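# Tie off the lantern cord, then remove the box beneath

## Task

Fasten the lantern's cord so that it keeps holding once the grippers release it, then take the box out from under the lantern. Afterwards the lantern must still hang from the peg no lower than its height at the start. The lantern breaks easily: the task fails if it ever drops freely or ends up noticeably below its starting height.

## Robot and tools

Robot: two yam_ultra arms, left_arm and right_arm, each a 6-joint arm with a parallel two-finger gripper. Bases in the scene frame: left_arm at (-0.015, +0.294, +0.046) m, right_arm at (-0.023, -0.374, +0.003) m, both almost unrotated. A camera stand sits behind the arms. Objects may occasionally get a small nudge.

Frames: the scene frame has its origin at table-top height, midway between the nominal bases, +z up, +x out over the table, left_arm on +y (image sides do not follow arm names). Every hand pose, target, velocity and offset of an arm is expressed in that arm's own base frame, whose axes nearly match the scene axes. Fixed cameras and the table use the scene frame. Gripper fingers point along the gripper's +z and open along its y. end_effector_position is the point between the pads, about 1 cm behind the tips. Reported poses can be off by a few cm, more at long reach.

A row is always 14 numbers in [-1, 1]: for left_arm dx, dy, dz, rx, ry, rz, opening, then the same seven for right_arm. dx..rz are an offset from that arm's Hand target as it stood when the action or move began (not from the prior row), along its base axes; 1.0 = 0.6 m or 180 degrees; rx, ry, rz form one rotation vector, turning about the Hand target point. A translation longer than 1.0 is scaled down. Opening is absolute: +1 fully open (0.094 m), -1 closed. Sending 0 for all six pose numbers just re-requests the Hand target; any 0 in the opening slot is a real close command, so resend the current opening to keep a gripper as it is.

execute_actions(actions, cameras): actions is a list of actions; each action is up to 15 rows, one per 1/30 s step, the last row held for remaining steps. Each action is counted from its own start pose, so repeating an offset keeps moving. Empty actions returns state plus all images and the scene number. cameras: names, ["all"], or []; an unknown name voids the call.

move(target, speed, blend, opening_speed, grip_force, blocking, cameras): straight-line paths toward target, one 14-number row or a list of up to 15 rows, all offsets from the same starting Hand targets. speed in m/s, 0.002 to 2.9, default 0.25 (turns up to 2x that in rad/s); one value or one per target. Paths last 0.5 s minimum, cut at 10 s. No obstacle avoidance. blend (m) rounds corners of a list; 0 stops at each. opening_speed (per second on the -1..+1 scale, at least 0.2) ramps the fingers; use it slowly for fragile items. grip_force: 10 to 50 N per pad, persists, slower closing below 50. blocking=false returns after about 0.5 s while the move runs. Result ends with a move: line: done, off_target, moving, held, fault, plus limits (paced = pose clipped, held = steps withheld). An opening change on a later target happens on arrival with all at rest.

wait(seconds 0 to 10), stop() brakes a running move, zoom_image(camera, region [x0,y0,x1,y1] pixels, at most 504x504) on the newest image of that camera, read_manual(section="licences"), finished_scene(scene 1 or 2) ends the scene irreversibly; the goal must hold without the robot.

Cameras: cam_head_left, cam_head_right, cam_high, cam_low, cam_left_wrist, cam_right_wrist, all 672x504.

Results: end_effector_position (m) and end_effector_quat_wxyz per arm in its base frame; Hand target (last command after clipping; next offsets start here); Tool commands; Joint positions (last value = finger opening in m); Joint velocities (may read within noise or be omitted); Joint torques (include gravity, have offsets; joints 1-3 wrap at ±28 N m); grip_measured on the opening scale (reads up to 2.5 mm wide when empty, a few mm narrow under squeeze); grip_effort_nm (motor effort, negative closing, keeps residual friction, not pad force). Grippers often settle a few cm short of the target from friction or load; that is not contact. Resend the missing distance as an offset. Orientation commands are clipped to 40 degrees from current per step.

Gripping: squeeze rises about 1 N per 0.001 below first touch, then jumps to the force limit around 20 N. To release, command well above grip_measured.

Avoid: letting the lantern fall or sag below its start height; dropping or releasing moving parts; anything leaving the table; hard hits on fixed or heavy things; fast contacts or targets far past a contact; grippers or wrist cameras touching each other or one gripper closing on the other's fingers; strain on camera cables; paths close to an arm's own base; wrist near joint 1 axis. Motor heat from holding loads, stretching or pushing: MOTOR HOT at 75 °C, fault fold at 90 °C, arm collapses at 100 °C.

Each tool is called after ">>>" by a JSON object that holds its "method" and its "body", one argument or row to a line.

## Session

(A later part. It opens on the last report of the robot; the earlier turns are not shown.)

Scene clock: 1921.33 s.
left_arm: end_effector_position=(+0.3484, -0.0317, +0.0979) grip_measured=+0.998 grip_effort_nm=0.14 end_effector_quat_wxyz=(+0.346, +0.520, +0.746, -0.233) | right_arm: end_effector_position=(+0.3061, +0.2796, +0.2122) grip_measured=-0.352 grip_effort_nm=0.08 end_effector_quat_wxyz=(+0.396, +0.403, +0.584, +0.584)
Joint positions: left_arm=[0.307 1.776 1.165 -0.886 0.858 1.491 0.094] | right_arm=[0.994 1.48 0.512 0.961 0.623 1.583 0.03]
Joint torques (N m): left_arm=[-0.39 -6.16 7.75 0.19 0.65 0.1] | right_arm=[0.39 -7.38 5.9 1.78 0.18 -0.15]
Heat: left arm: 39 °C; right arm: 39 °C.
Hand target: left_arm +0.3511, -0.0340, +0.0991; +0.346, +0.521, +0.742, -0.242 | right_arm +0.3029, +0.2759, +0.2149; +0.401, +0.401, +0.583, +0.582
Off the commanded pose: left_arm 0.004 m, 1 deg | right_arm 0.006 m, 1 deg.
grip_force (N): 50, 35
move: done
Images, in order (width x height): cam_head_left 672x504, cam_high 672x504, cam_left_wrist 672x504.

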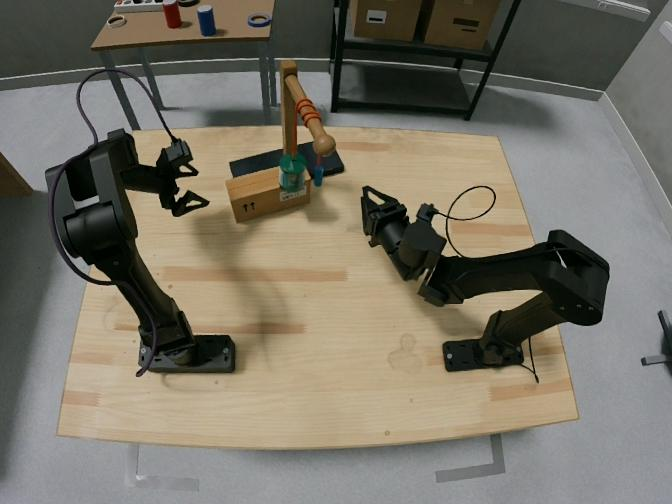

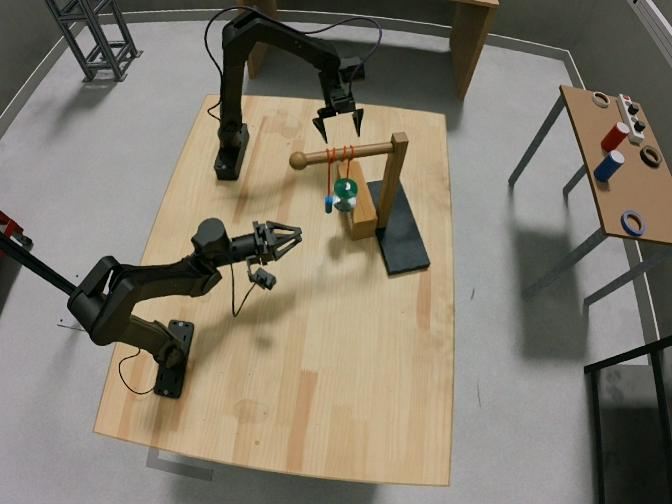

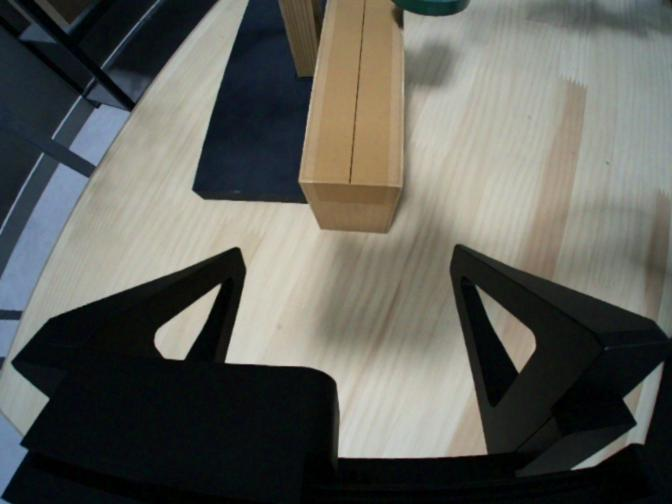

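>>> {"method": "move", "body": {
  "target": [0.0482,-0.1367,-0.1452,0,0,0,1,0,0,0,0,0,0,-0.35],
  "speed": 0.12,
  "cameras": ["cam_left_wrist", "cam_head_left", "cam_low"]
}}

>>> {"method": "zoom_image", "body": {
  "camera": "cam_low",
  "region": [320, 160, 450, 300]
}}

Scene clock: 1946.67 s.
left_arm: end_effector_position=(+0.3841, -0.1142, +0.0217) grip_measured=+0.998 grip_effort_nm=0.14 end_effector_quat_wxyz=(+0.351, +0.526, +0.739, -0.232) | right_arm: end_effector_position=(+0.3061, +0.2796, +0.2122) grip_measured=-0.352 grip_effort_nm=0.08 end_effector_quat_wxyz=(+0.396, +0.403, +0.584, +0.584)
Joint positions: left_arm=[0.04 1.942 1.01 -0.275 0.808 1.118 0.094] | right_arm=[0.994 1.48 0.512 0.961 0.623 1.583 0.03]
Joint torques (N m): left_arm=[-0.08 -7.1 4.11 1.19 0.57 -0.07] | right_arm=[0.47 -7.46 5.81 1.79 0.17 -0.16]
Heat: left arm: 42 °C; right arm: 39 °C.
Hand target: left_arm +0.3799, -0.1160, +0.0119; +0.346, +0.521, +0.742, -0.242 | right_arm +0.3029, +0.2759, +0.2149; +0.401, +0.401, +0.583, +0.582
Off the commanded pose: left_arm 0.011 m, 1 deg | right_arm 0.006 m, 1 deg.
grip_force (N): 50, 35
move: off_target (left_arm)
Images, in order (width x height): cam_head_left 672x504, cam_low 672x504, cam_left_wrist 672x504.

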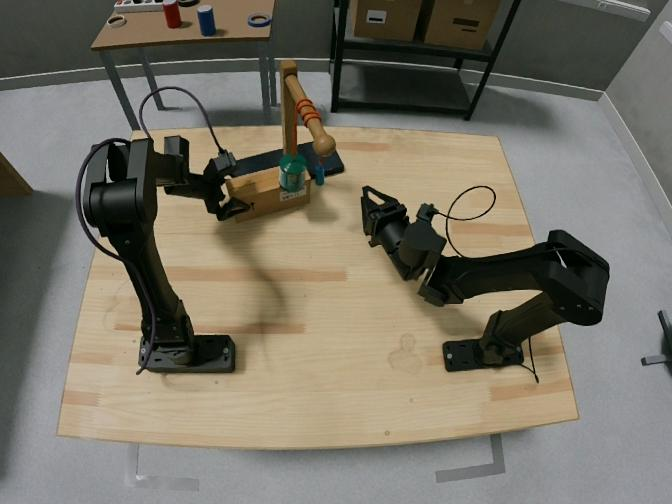

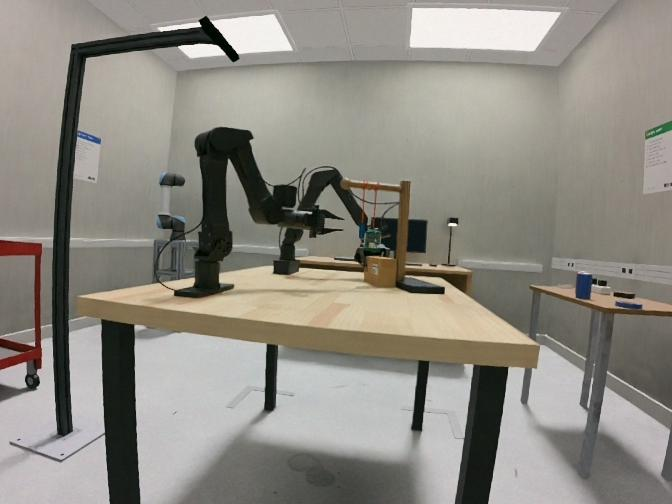

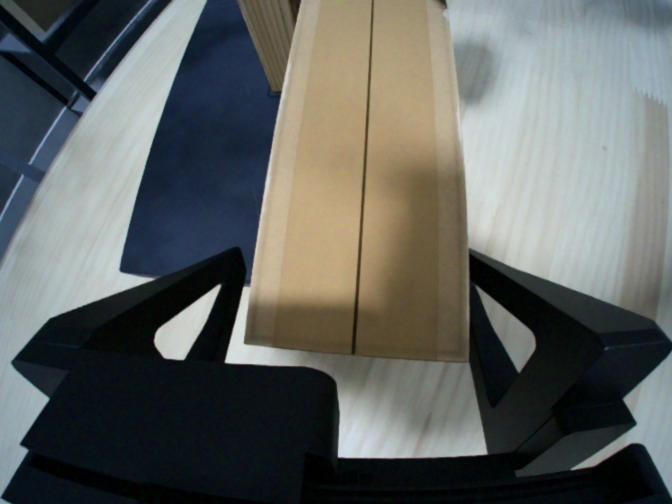

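Scaled by 3.600 from the camera's 672x504 image, which has a finer 960x720 frame.

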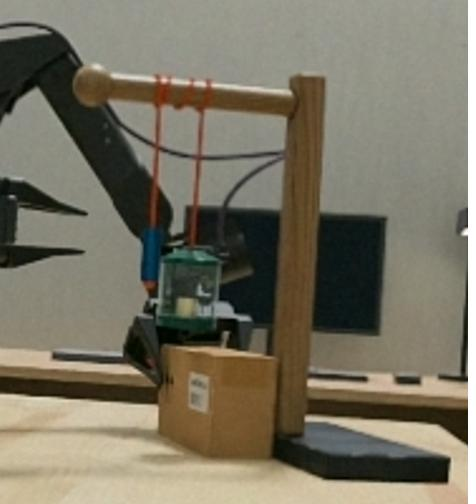

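>>> {"method": "move", "body": {
  "target": [0,0,0,0,0,0,0.3,0,0,0,0,0,0,-0.35],
  "speed": 0.05,
  "grip_force": [20, 35],
  "opening_speed": 0.4,
  "cameras": ["cam_left_wrist", "cam_low"]
}}

>>> {"method": "zoom_image", "body": {
  "camera": "cam_low",
  "region": [340, 170, 440, 270]
}}

Scene clock: 1968.23 s.
left_arm: end_effector_position=(+0.3843, -0.1142, +0.0217) grip_measured=+0.380 grip_effort_nm=-0.43 end_effector_quat_wxyz=(+0.351, +0.525, +0.740, -0.232) | right_arm: end_effector_position=(+0.3061, +0.2796, +0.2122) grip_measured=-0.352 grip_effort_nm=0.09 end_effector_quat_wxyz=(+0.396, +0.403, +0.584, +0.584)
Joint positions: left_arm=[0.04 1.942 1.01 -0.275 0.808 1.118 0.065] | right_arm=[0.994 1.48 0.512 0.961 0.623 1.583 0.03]
Joint torques (N m): left_arm=[-0.05 -7.15 4.04 1.19 0.54 -0.08] | right_arm=[0.51 -7.41 5.93 1.79 0.18 -0.17]
Heat: left arm: 40 °C; right arm: 39 °C.
Hand target: left_arm +0.3799, -0.1160, +0.0119; +0.346, +0.521, +0.742, -0.242 | right_arm +0.3029, +0.2759, +0.2149; +0.401, +0.401, +0.583, +0.582
Off the commanded pose: left_arm 0.011 m, 1 deg | right_arm 0.006 m, 1 deg.
grip_force (N): 20, 35
move: off_target (left_arm)
Images, in order (width x height): cam_low 672x504, cam_left_wrist 672x504.

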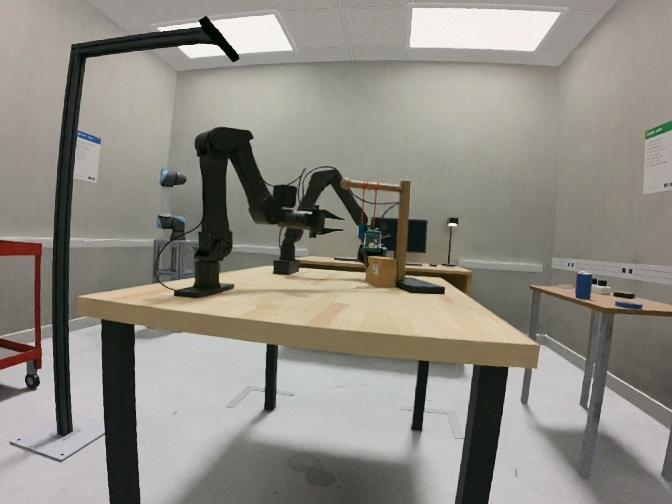

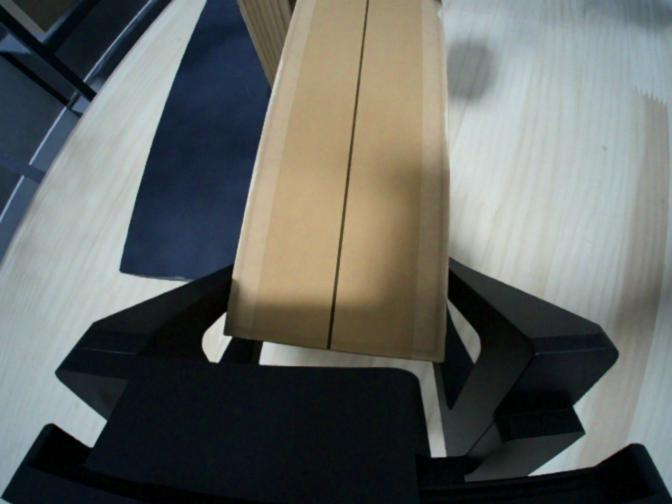

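Scaled by 5.040 from the camera's 672x504 image, which has a finer 960x720 frame.

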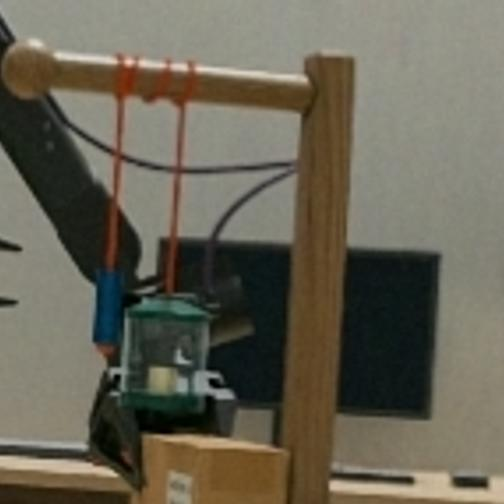

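>>> {"method": "move", "body": {
  "target": [-0.0435,0.0553,0.01,0,0,0,0.3,0,0,0,0,0,0,-0.35],
  "speed": 0.08,
  "cameras": ["cam_left_wrist", "cam_low", "cam_head_left"]
}}

>>> {"method": "zoom_image", "body": {
  "camera": "cam_low",
  "region": [340, 170, 440, 290]
}}

Scene clock: 1986.03 s.
left_arm: end_effector_position=(+0.3679, -0.0848, +0.0206) grip_measured=+0.374 grip_effort_nm=-0.47 end_effector_quat_wxyz=(+0.364, +0.522, +0.734, -0.236) | right_arm: end_effector_position=(+0.3061, +0.2796, +0.2122) grip_measured=-0.352 grip_effort_nm=0.08 end_effector_quat_wxyz=(+0.396, +0.403, +0.584, +0.584)
Joint positions: left_arm=[0.142 1.919 0.959 -0.326 0.863 1.247 0.065] | right_arm=[0.994 1.48 0.512 0.961 0.623 1.583 0.03]
Joint torques (N m): left_arm=[0.61 -9.98 3.45 0.32 0.34 0.2] | right_arm=[0.4 -7.53 5.86 1.78 0.18 -0.14]
Heat: left arm: 39 °C; right arm: 39 °C.
Hand target: left_arm +0.3540, -0.0828, +0.0180; +0.346, +0.521, +0.741, -0.242 | right_arm +0.3029, +0.2759, +0.2149; +0.401, +0.401, +0.583, +0.582
Off the commanded pose: left_arm 0.014 m, 2 deg | right_arm 0.006 m, 1 deg.
grip_force (N): 20, 35
move: off_target (left_arm)
Images, in order (width x height): cam_head_left 672x504, cam_low 672x504, cam_left_wrist 672x504.

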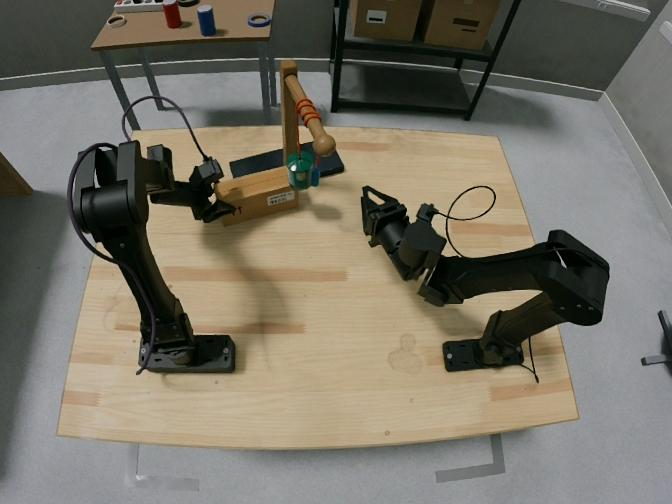

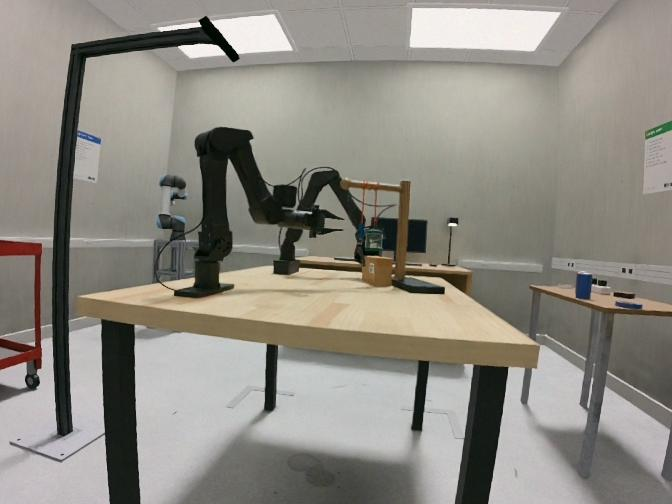

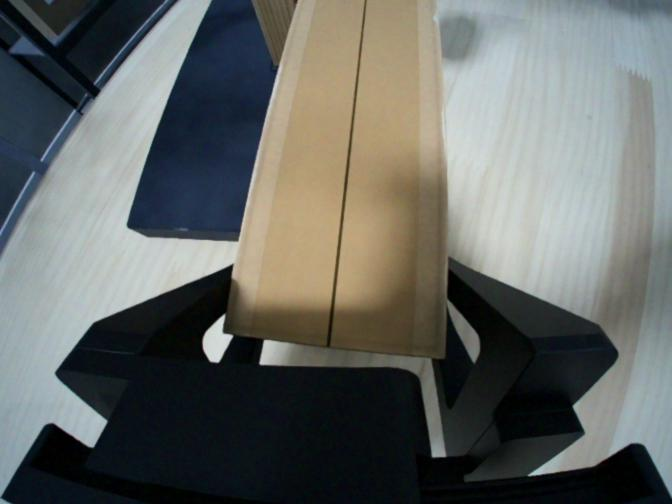

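Scaled by 4.200 from the camera's 672x504 image, which has a finer 960x720 frame.

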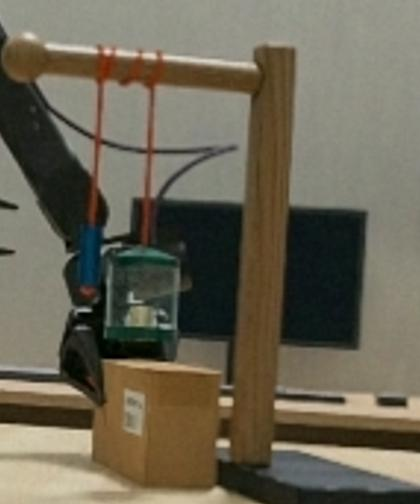

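>>> {"method": "move", "body": {
  "target": [-0.12, 0.152, 0, 0, 0, 0, 0.3, 0, 0, 0, 0, 0, 0, -0.35],
  "speed": 0.08,
  "cameras": ["cam_high", "cam_low", "cam_head_left"]
}}

Scene clock: 2014.30 s.
left_arm: end_effector_position=(+0.2893, +0.0077, +0.0206) grip_measured=+0.374 grip_effort_nm=-0.47 end_effector_quat_wxyz=(+0.361, +0.518, +0.738, -0.238) | right_arm: end_effector_position=(+0.3061, +0.2796, +0.2122) grip_measured=-0.352 grip_effort_nm=0.09 end_effector_quat_wxyz=(+0.396, +0.403, +0.584, +0.584)
Joint positions: left_arm=[0.524 1.876 0.909 -0.784 0.88 1.833 0.065] | right_arm=[0.994 1.48 0.512 0.961 0.623 1.583 0.03]
Joint torques (N m): left_arm=[0.46 -7.47 4.22 -0.34 0.24 0.15] | right_arm=[0.47 -7.49 5.87 1.78 0.16 -0.14]
Heat: left arm: 42 °C; right arm: 39 °C.
Hand target: left_arm +0.2819, +0.0084, +0.0180; +0.346, +0.521, +0.742, -0.242 | right_arm +0.3029, +0.2759, +0.2149; +0.401, +0.401, +0.583, +0.582
Off the commanded pose: left_arm 0.008 m, 2 deg | right_arm 0.006 m, 1 deg.
grip_force (N): 20, 35
move: done
Images, in order (width x height): cam_head_left 672x504, cam_high 672x504, cam_low 672x504.

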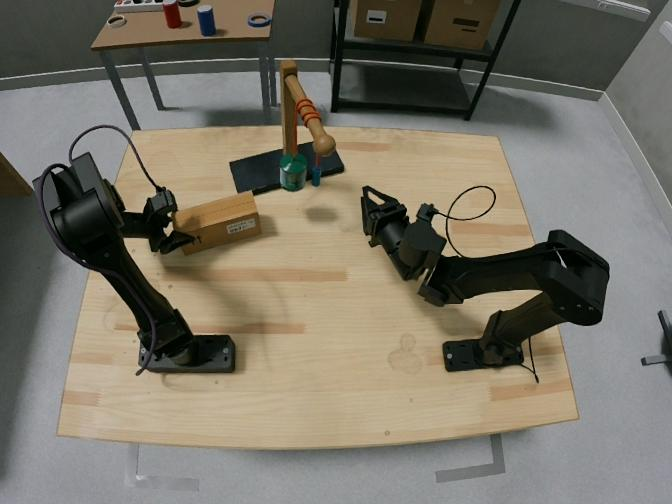

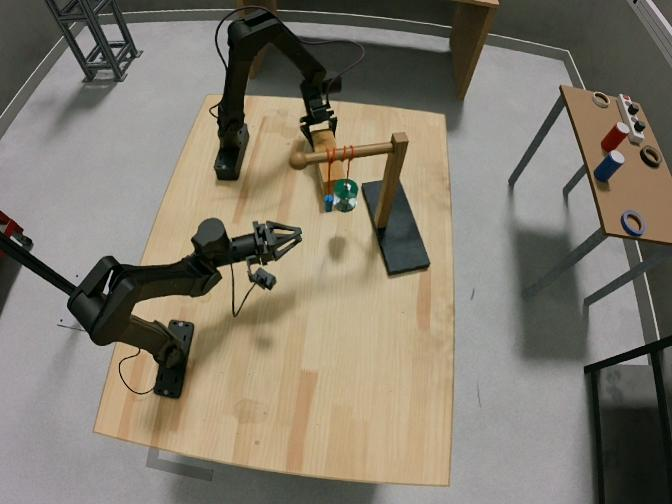

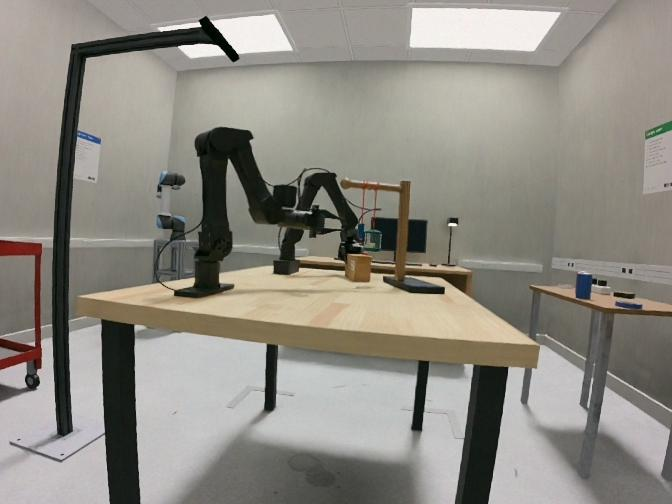

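>>> {"method": "move", "body": {
  "target": [
    [-0.0333, 0.05, 0, 0, 0, 0, 0.3, 0, 0, 0, 0, 0, 0, -0.35],
    [-0.0333, 0.05, 0.0, 0, 0, 0, 0.95, 0, 0, 0, 0, 0, 0, -0.35],
    [-0.0466, 0.086, 0.135, 0, 0, 0, 0.95, 0, 0, 0, 0, 0, 0, -0.35]
  ],
  "speed": [0.08, 0.08, 0.1],
  "opening_speed": 0.6,
  "cameras": ["cam_high", "cam_low", "cam_head_left", "cam_left_wrist"]
}}

Scene clock: 2038.33 s.
left_arm: end_effector_position=(+0.2512, +0.0573, +0.0864) grip_measured=+0.947 grip_effort_nm=0.14 end_effector_quat_wxyz=(+0.330, +0.509, +0.754, -0.252) | right_arm: end_effector_position=(+0.3061, +0.2796, +0.2122) grip_measured=-0.352 grip_effort_nm=0.08 end_effector_quat_wxyz=(+0.396, +0.403, +0.584, +0.584)
Joint positions: left_arm=[0.728 1.8 1.121 -1.316 0.768 2.09 0.091] | right_arm=[0.994 1.48 0.512 0.961 0.623 1.583 0.03]
Joint torques (N m): left_arm=[0.53 -9.5 6.38 -0.78 0.53 0.11] | right_arm=[0.46 -7.43 5.85 1.77 0.17 -0.15]
Heat: left arm: 40 °C; right arm: 39 °C.
Hand target: left_arm +0.2539, +0.0600, +0.0990; +0.346, +0.521, +0.742, -0.243 | right_arm +0.3029, +0.2759, +0.2149; +0.401, +0.401, +0.583, +0.582
Off the commanded pose: left_arm 0.013 m, 3 deg | right_arm 0.006 m, 1 deg.
joint sent to its limit (left arm) — joint 6 (wrist roll), upper limit. The joint targets still meet the commanded pose.
grip_force (N): 20, 35
move: off_target (left_arm)
Images, in order (width x height): cam_head_left 672x504, cam_high 672x504, cam_low 672x504, cam_left_wrist 672x504.

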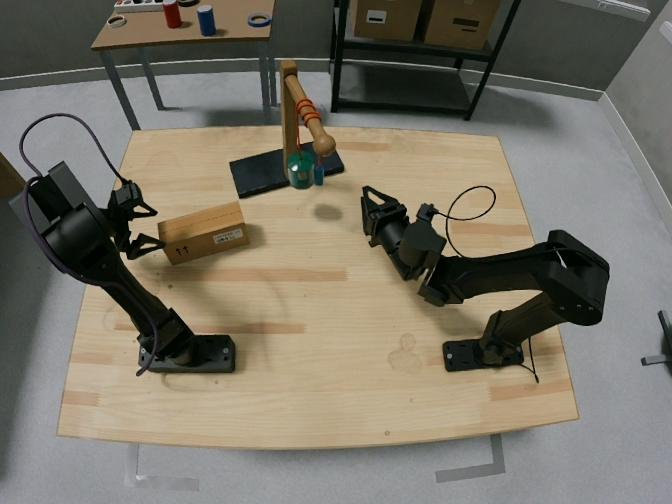

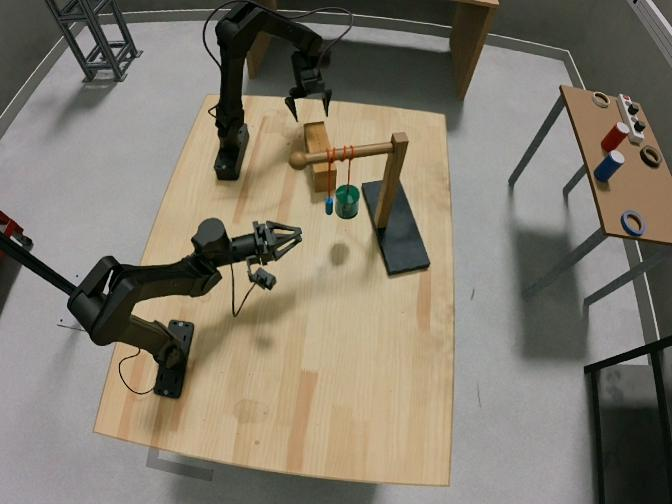

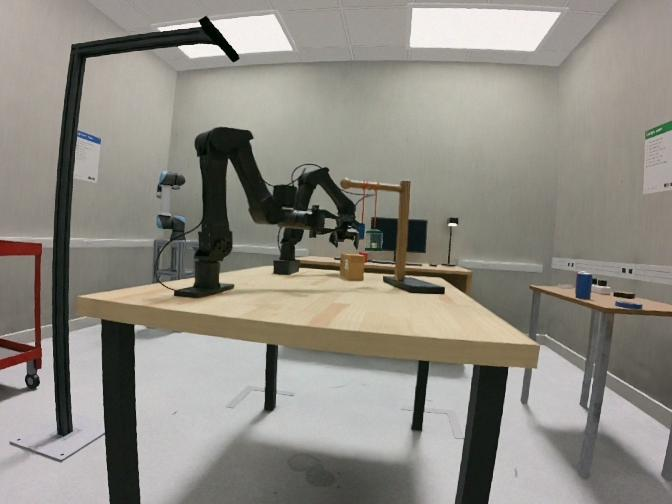

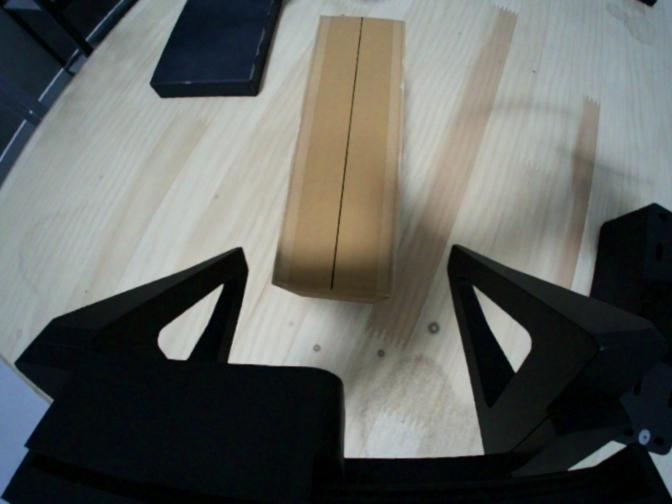

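>>> {"method": "wait", "body": {
  "seconds": 1,
  "cameras": ["cam_high", "cam_low", "cam_head_left"]
}}

>>> {"method": "zoom_image", "body": {
  "camera": "cam_low",
  "region": [310, 160, 440, 300]
}}

>>> {"method": "zoom_image", "body": {
  "camera": "cam_high",
  "region": [270, 110, 430, 240]
}}

Scene clock: 2048.53 s.
left_arm: end_effector_position=(+0.2511, +0.0573, +0.0864) grip_measured=+0.947 grip_effort_nm=0.14 end_effector_quat_wxyz=(+0.330, +0.509, +0.754, -0.252) | right_arm: end_effector_position=(+0.3061, +0.2796, +0.2122) grip_measured=-0.352 grip_effort_nm=0.09 end_effector_quat_wxyz=(+0.396, +0.403, +0.584, +0.584)
Joint positions: left_arm=[0.728 1.8 1.121 -1.316 0.768 2.09 0.091] | right_arm=[0.994 1.48 0.512 0.961 0.623 1.583 0.03]
Joint torques (N m): left_arm=[0.53 -9.52 6.41 -0.77 0.53 0.1] | right_arm=[0.42 -7.45 5.79 1.77 0.16 -0.13]
Heat: left arm: 42 °C; right arm: 39 °C.
Hand target: left_arm +0.2539, +0.0600, +0.0990; +0.346, +0.521, +0.742, -0.243 | right_arm +0.3029, +0.2759, +0.2149; +0.401, +0.401, +0.583, +0.582
Tool commands: left_gripper/opening=+0.95 right_gripper/opening=-0.35
Off the commanded pose: left_arm 0.013 m, 3 deg | right_arm 0.006 m, 1 deg.
grip_force (N): 20, 35
wait: 1.00 s; at rest from the start
Images, in order (width x height): cam_head_left 672x504, cam_high 672x504, cam_low 672x504.

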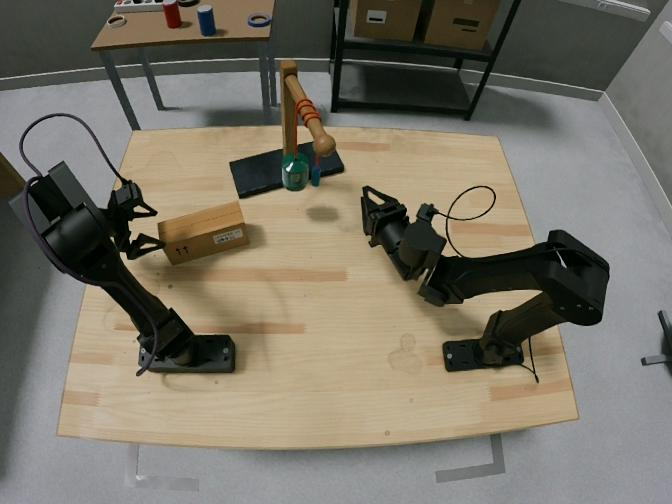

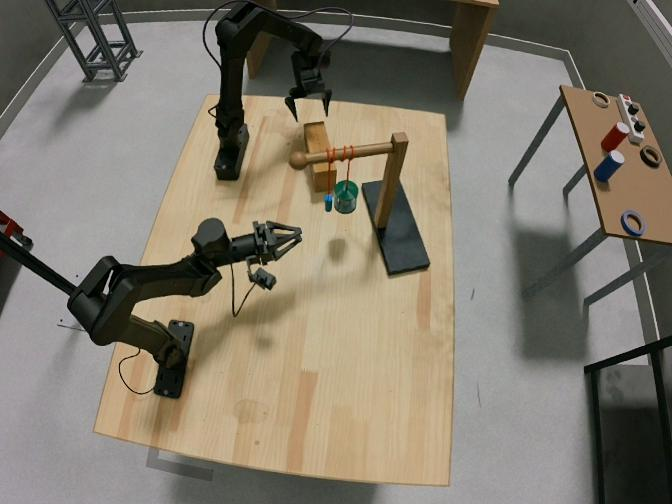

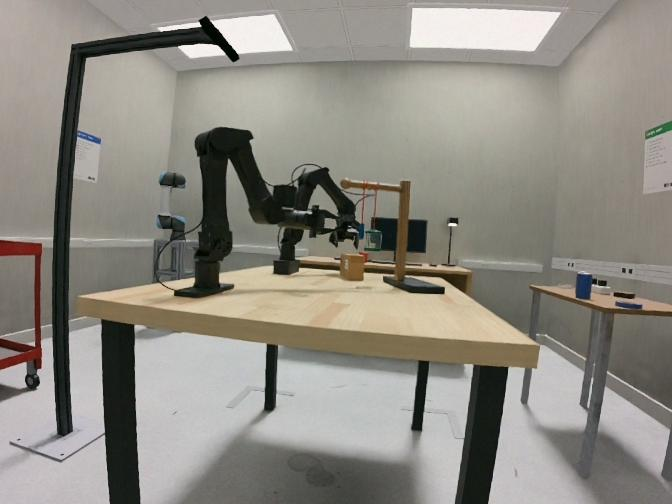

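Scaled by 3.600 from the camera's 672x504 image, which has a finer 960x720 frame.

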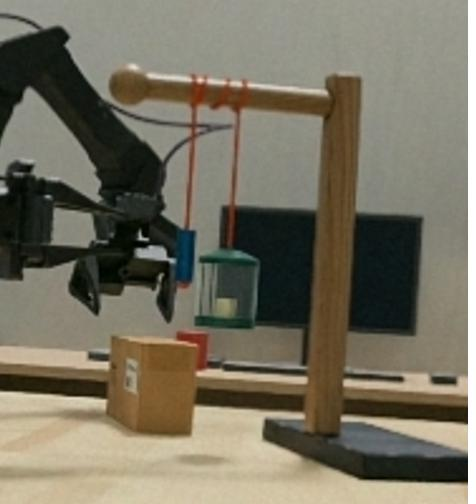

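Scaled by 3.150 from the camera's 672x504 image, which has a finer 960x720 frame.

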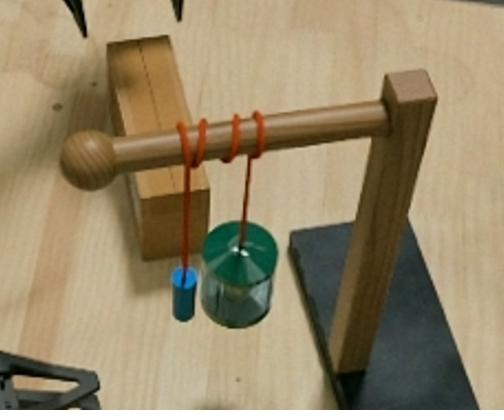

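>>> {"method": "wait", "body": {
  "seconds": 1.5,
  "cameras": ["cam_low"]
}}

>>> {"method": "zoom_image", "body": {
  "camera": "cam_low",
  "region": [310, 160, 440, 300]
}}

Scene clock: 2058.20 s.
left_arm: end_effector_position=(+0.2511, +0.0573, +0.0864) grip_measured=+0.947 grip_effort_nm=0.14 end_effector_quat_wxyz=(+0.330, +0.509, +0.754, -0.252) | right_arm: end_effector_position=(+0.3061, +0.2796, +0.2122) grip_measured=-0.352 grip_effort_nm=0.08 end_effector_quat_wxyz=(+0.396, +0.403, +0.584, +0.584)
Joint positions: left_arm=[0.728 1.8 1.121 -1.316 0.768 2.09 0.091] | right_arm=[0.994 1.48 0.512 0.961 0.623 1.583 0.03]
Joint torques (N m): left_arm=[0.47 -9.48 6.46 -0.79 0.54 0.09] | right_arm=[0.43 -7.39 5.78 1.79 0.15 -0.16]
Heat: left arm: 44 °C; right arm: 39 °C.
Hand target: left_arm +0.2539, +0.0600, +0.0990; +0.346, +0.521, +0.742, -0.243 | right_arm +0.3029, +0.2759, +0.2149; +0.401, +0.401, +0.583, +0.582
Tool commands: left_gripper/opening=+0.95 right_gripper/opening=-0.35
Off the commanded pose: left_arm 0.013 m, 3 deg | right_arm 0.006 m, 1 deg.
grip_force (N): 20, 35
wait: 1.50 s; at rest from the start
Images, in order (width x height): cam_low 672x504.

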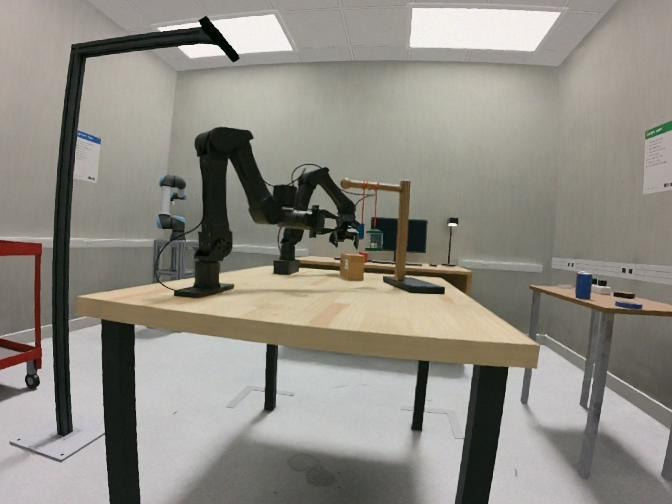

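Scaled by 3.600 from the camera's 672x504 image, which has a finer 960x720 frame.

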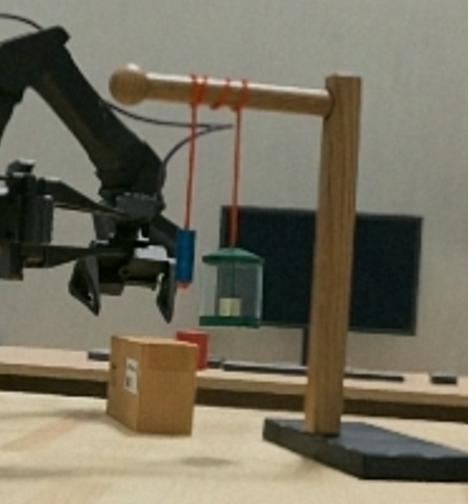

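>>> {"method": "finished_scene", "body": {
  "scene": 1
}}

The scene is finished: the task was done.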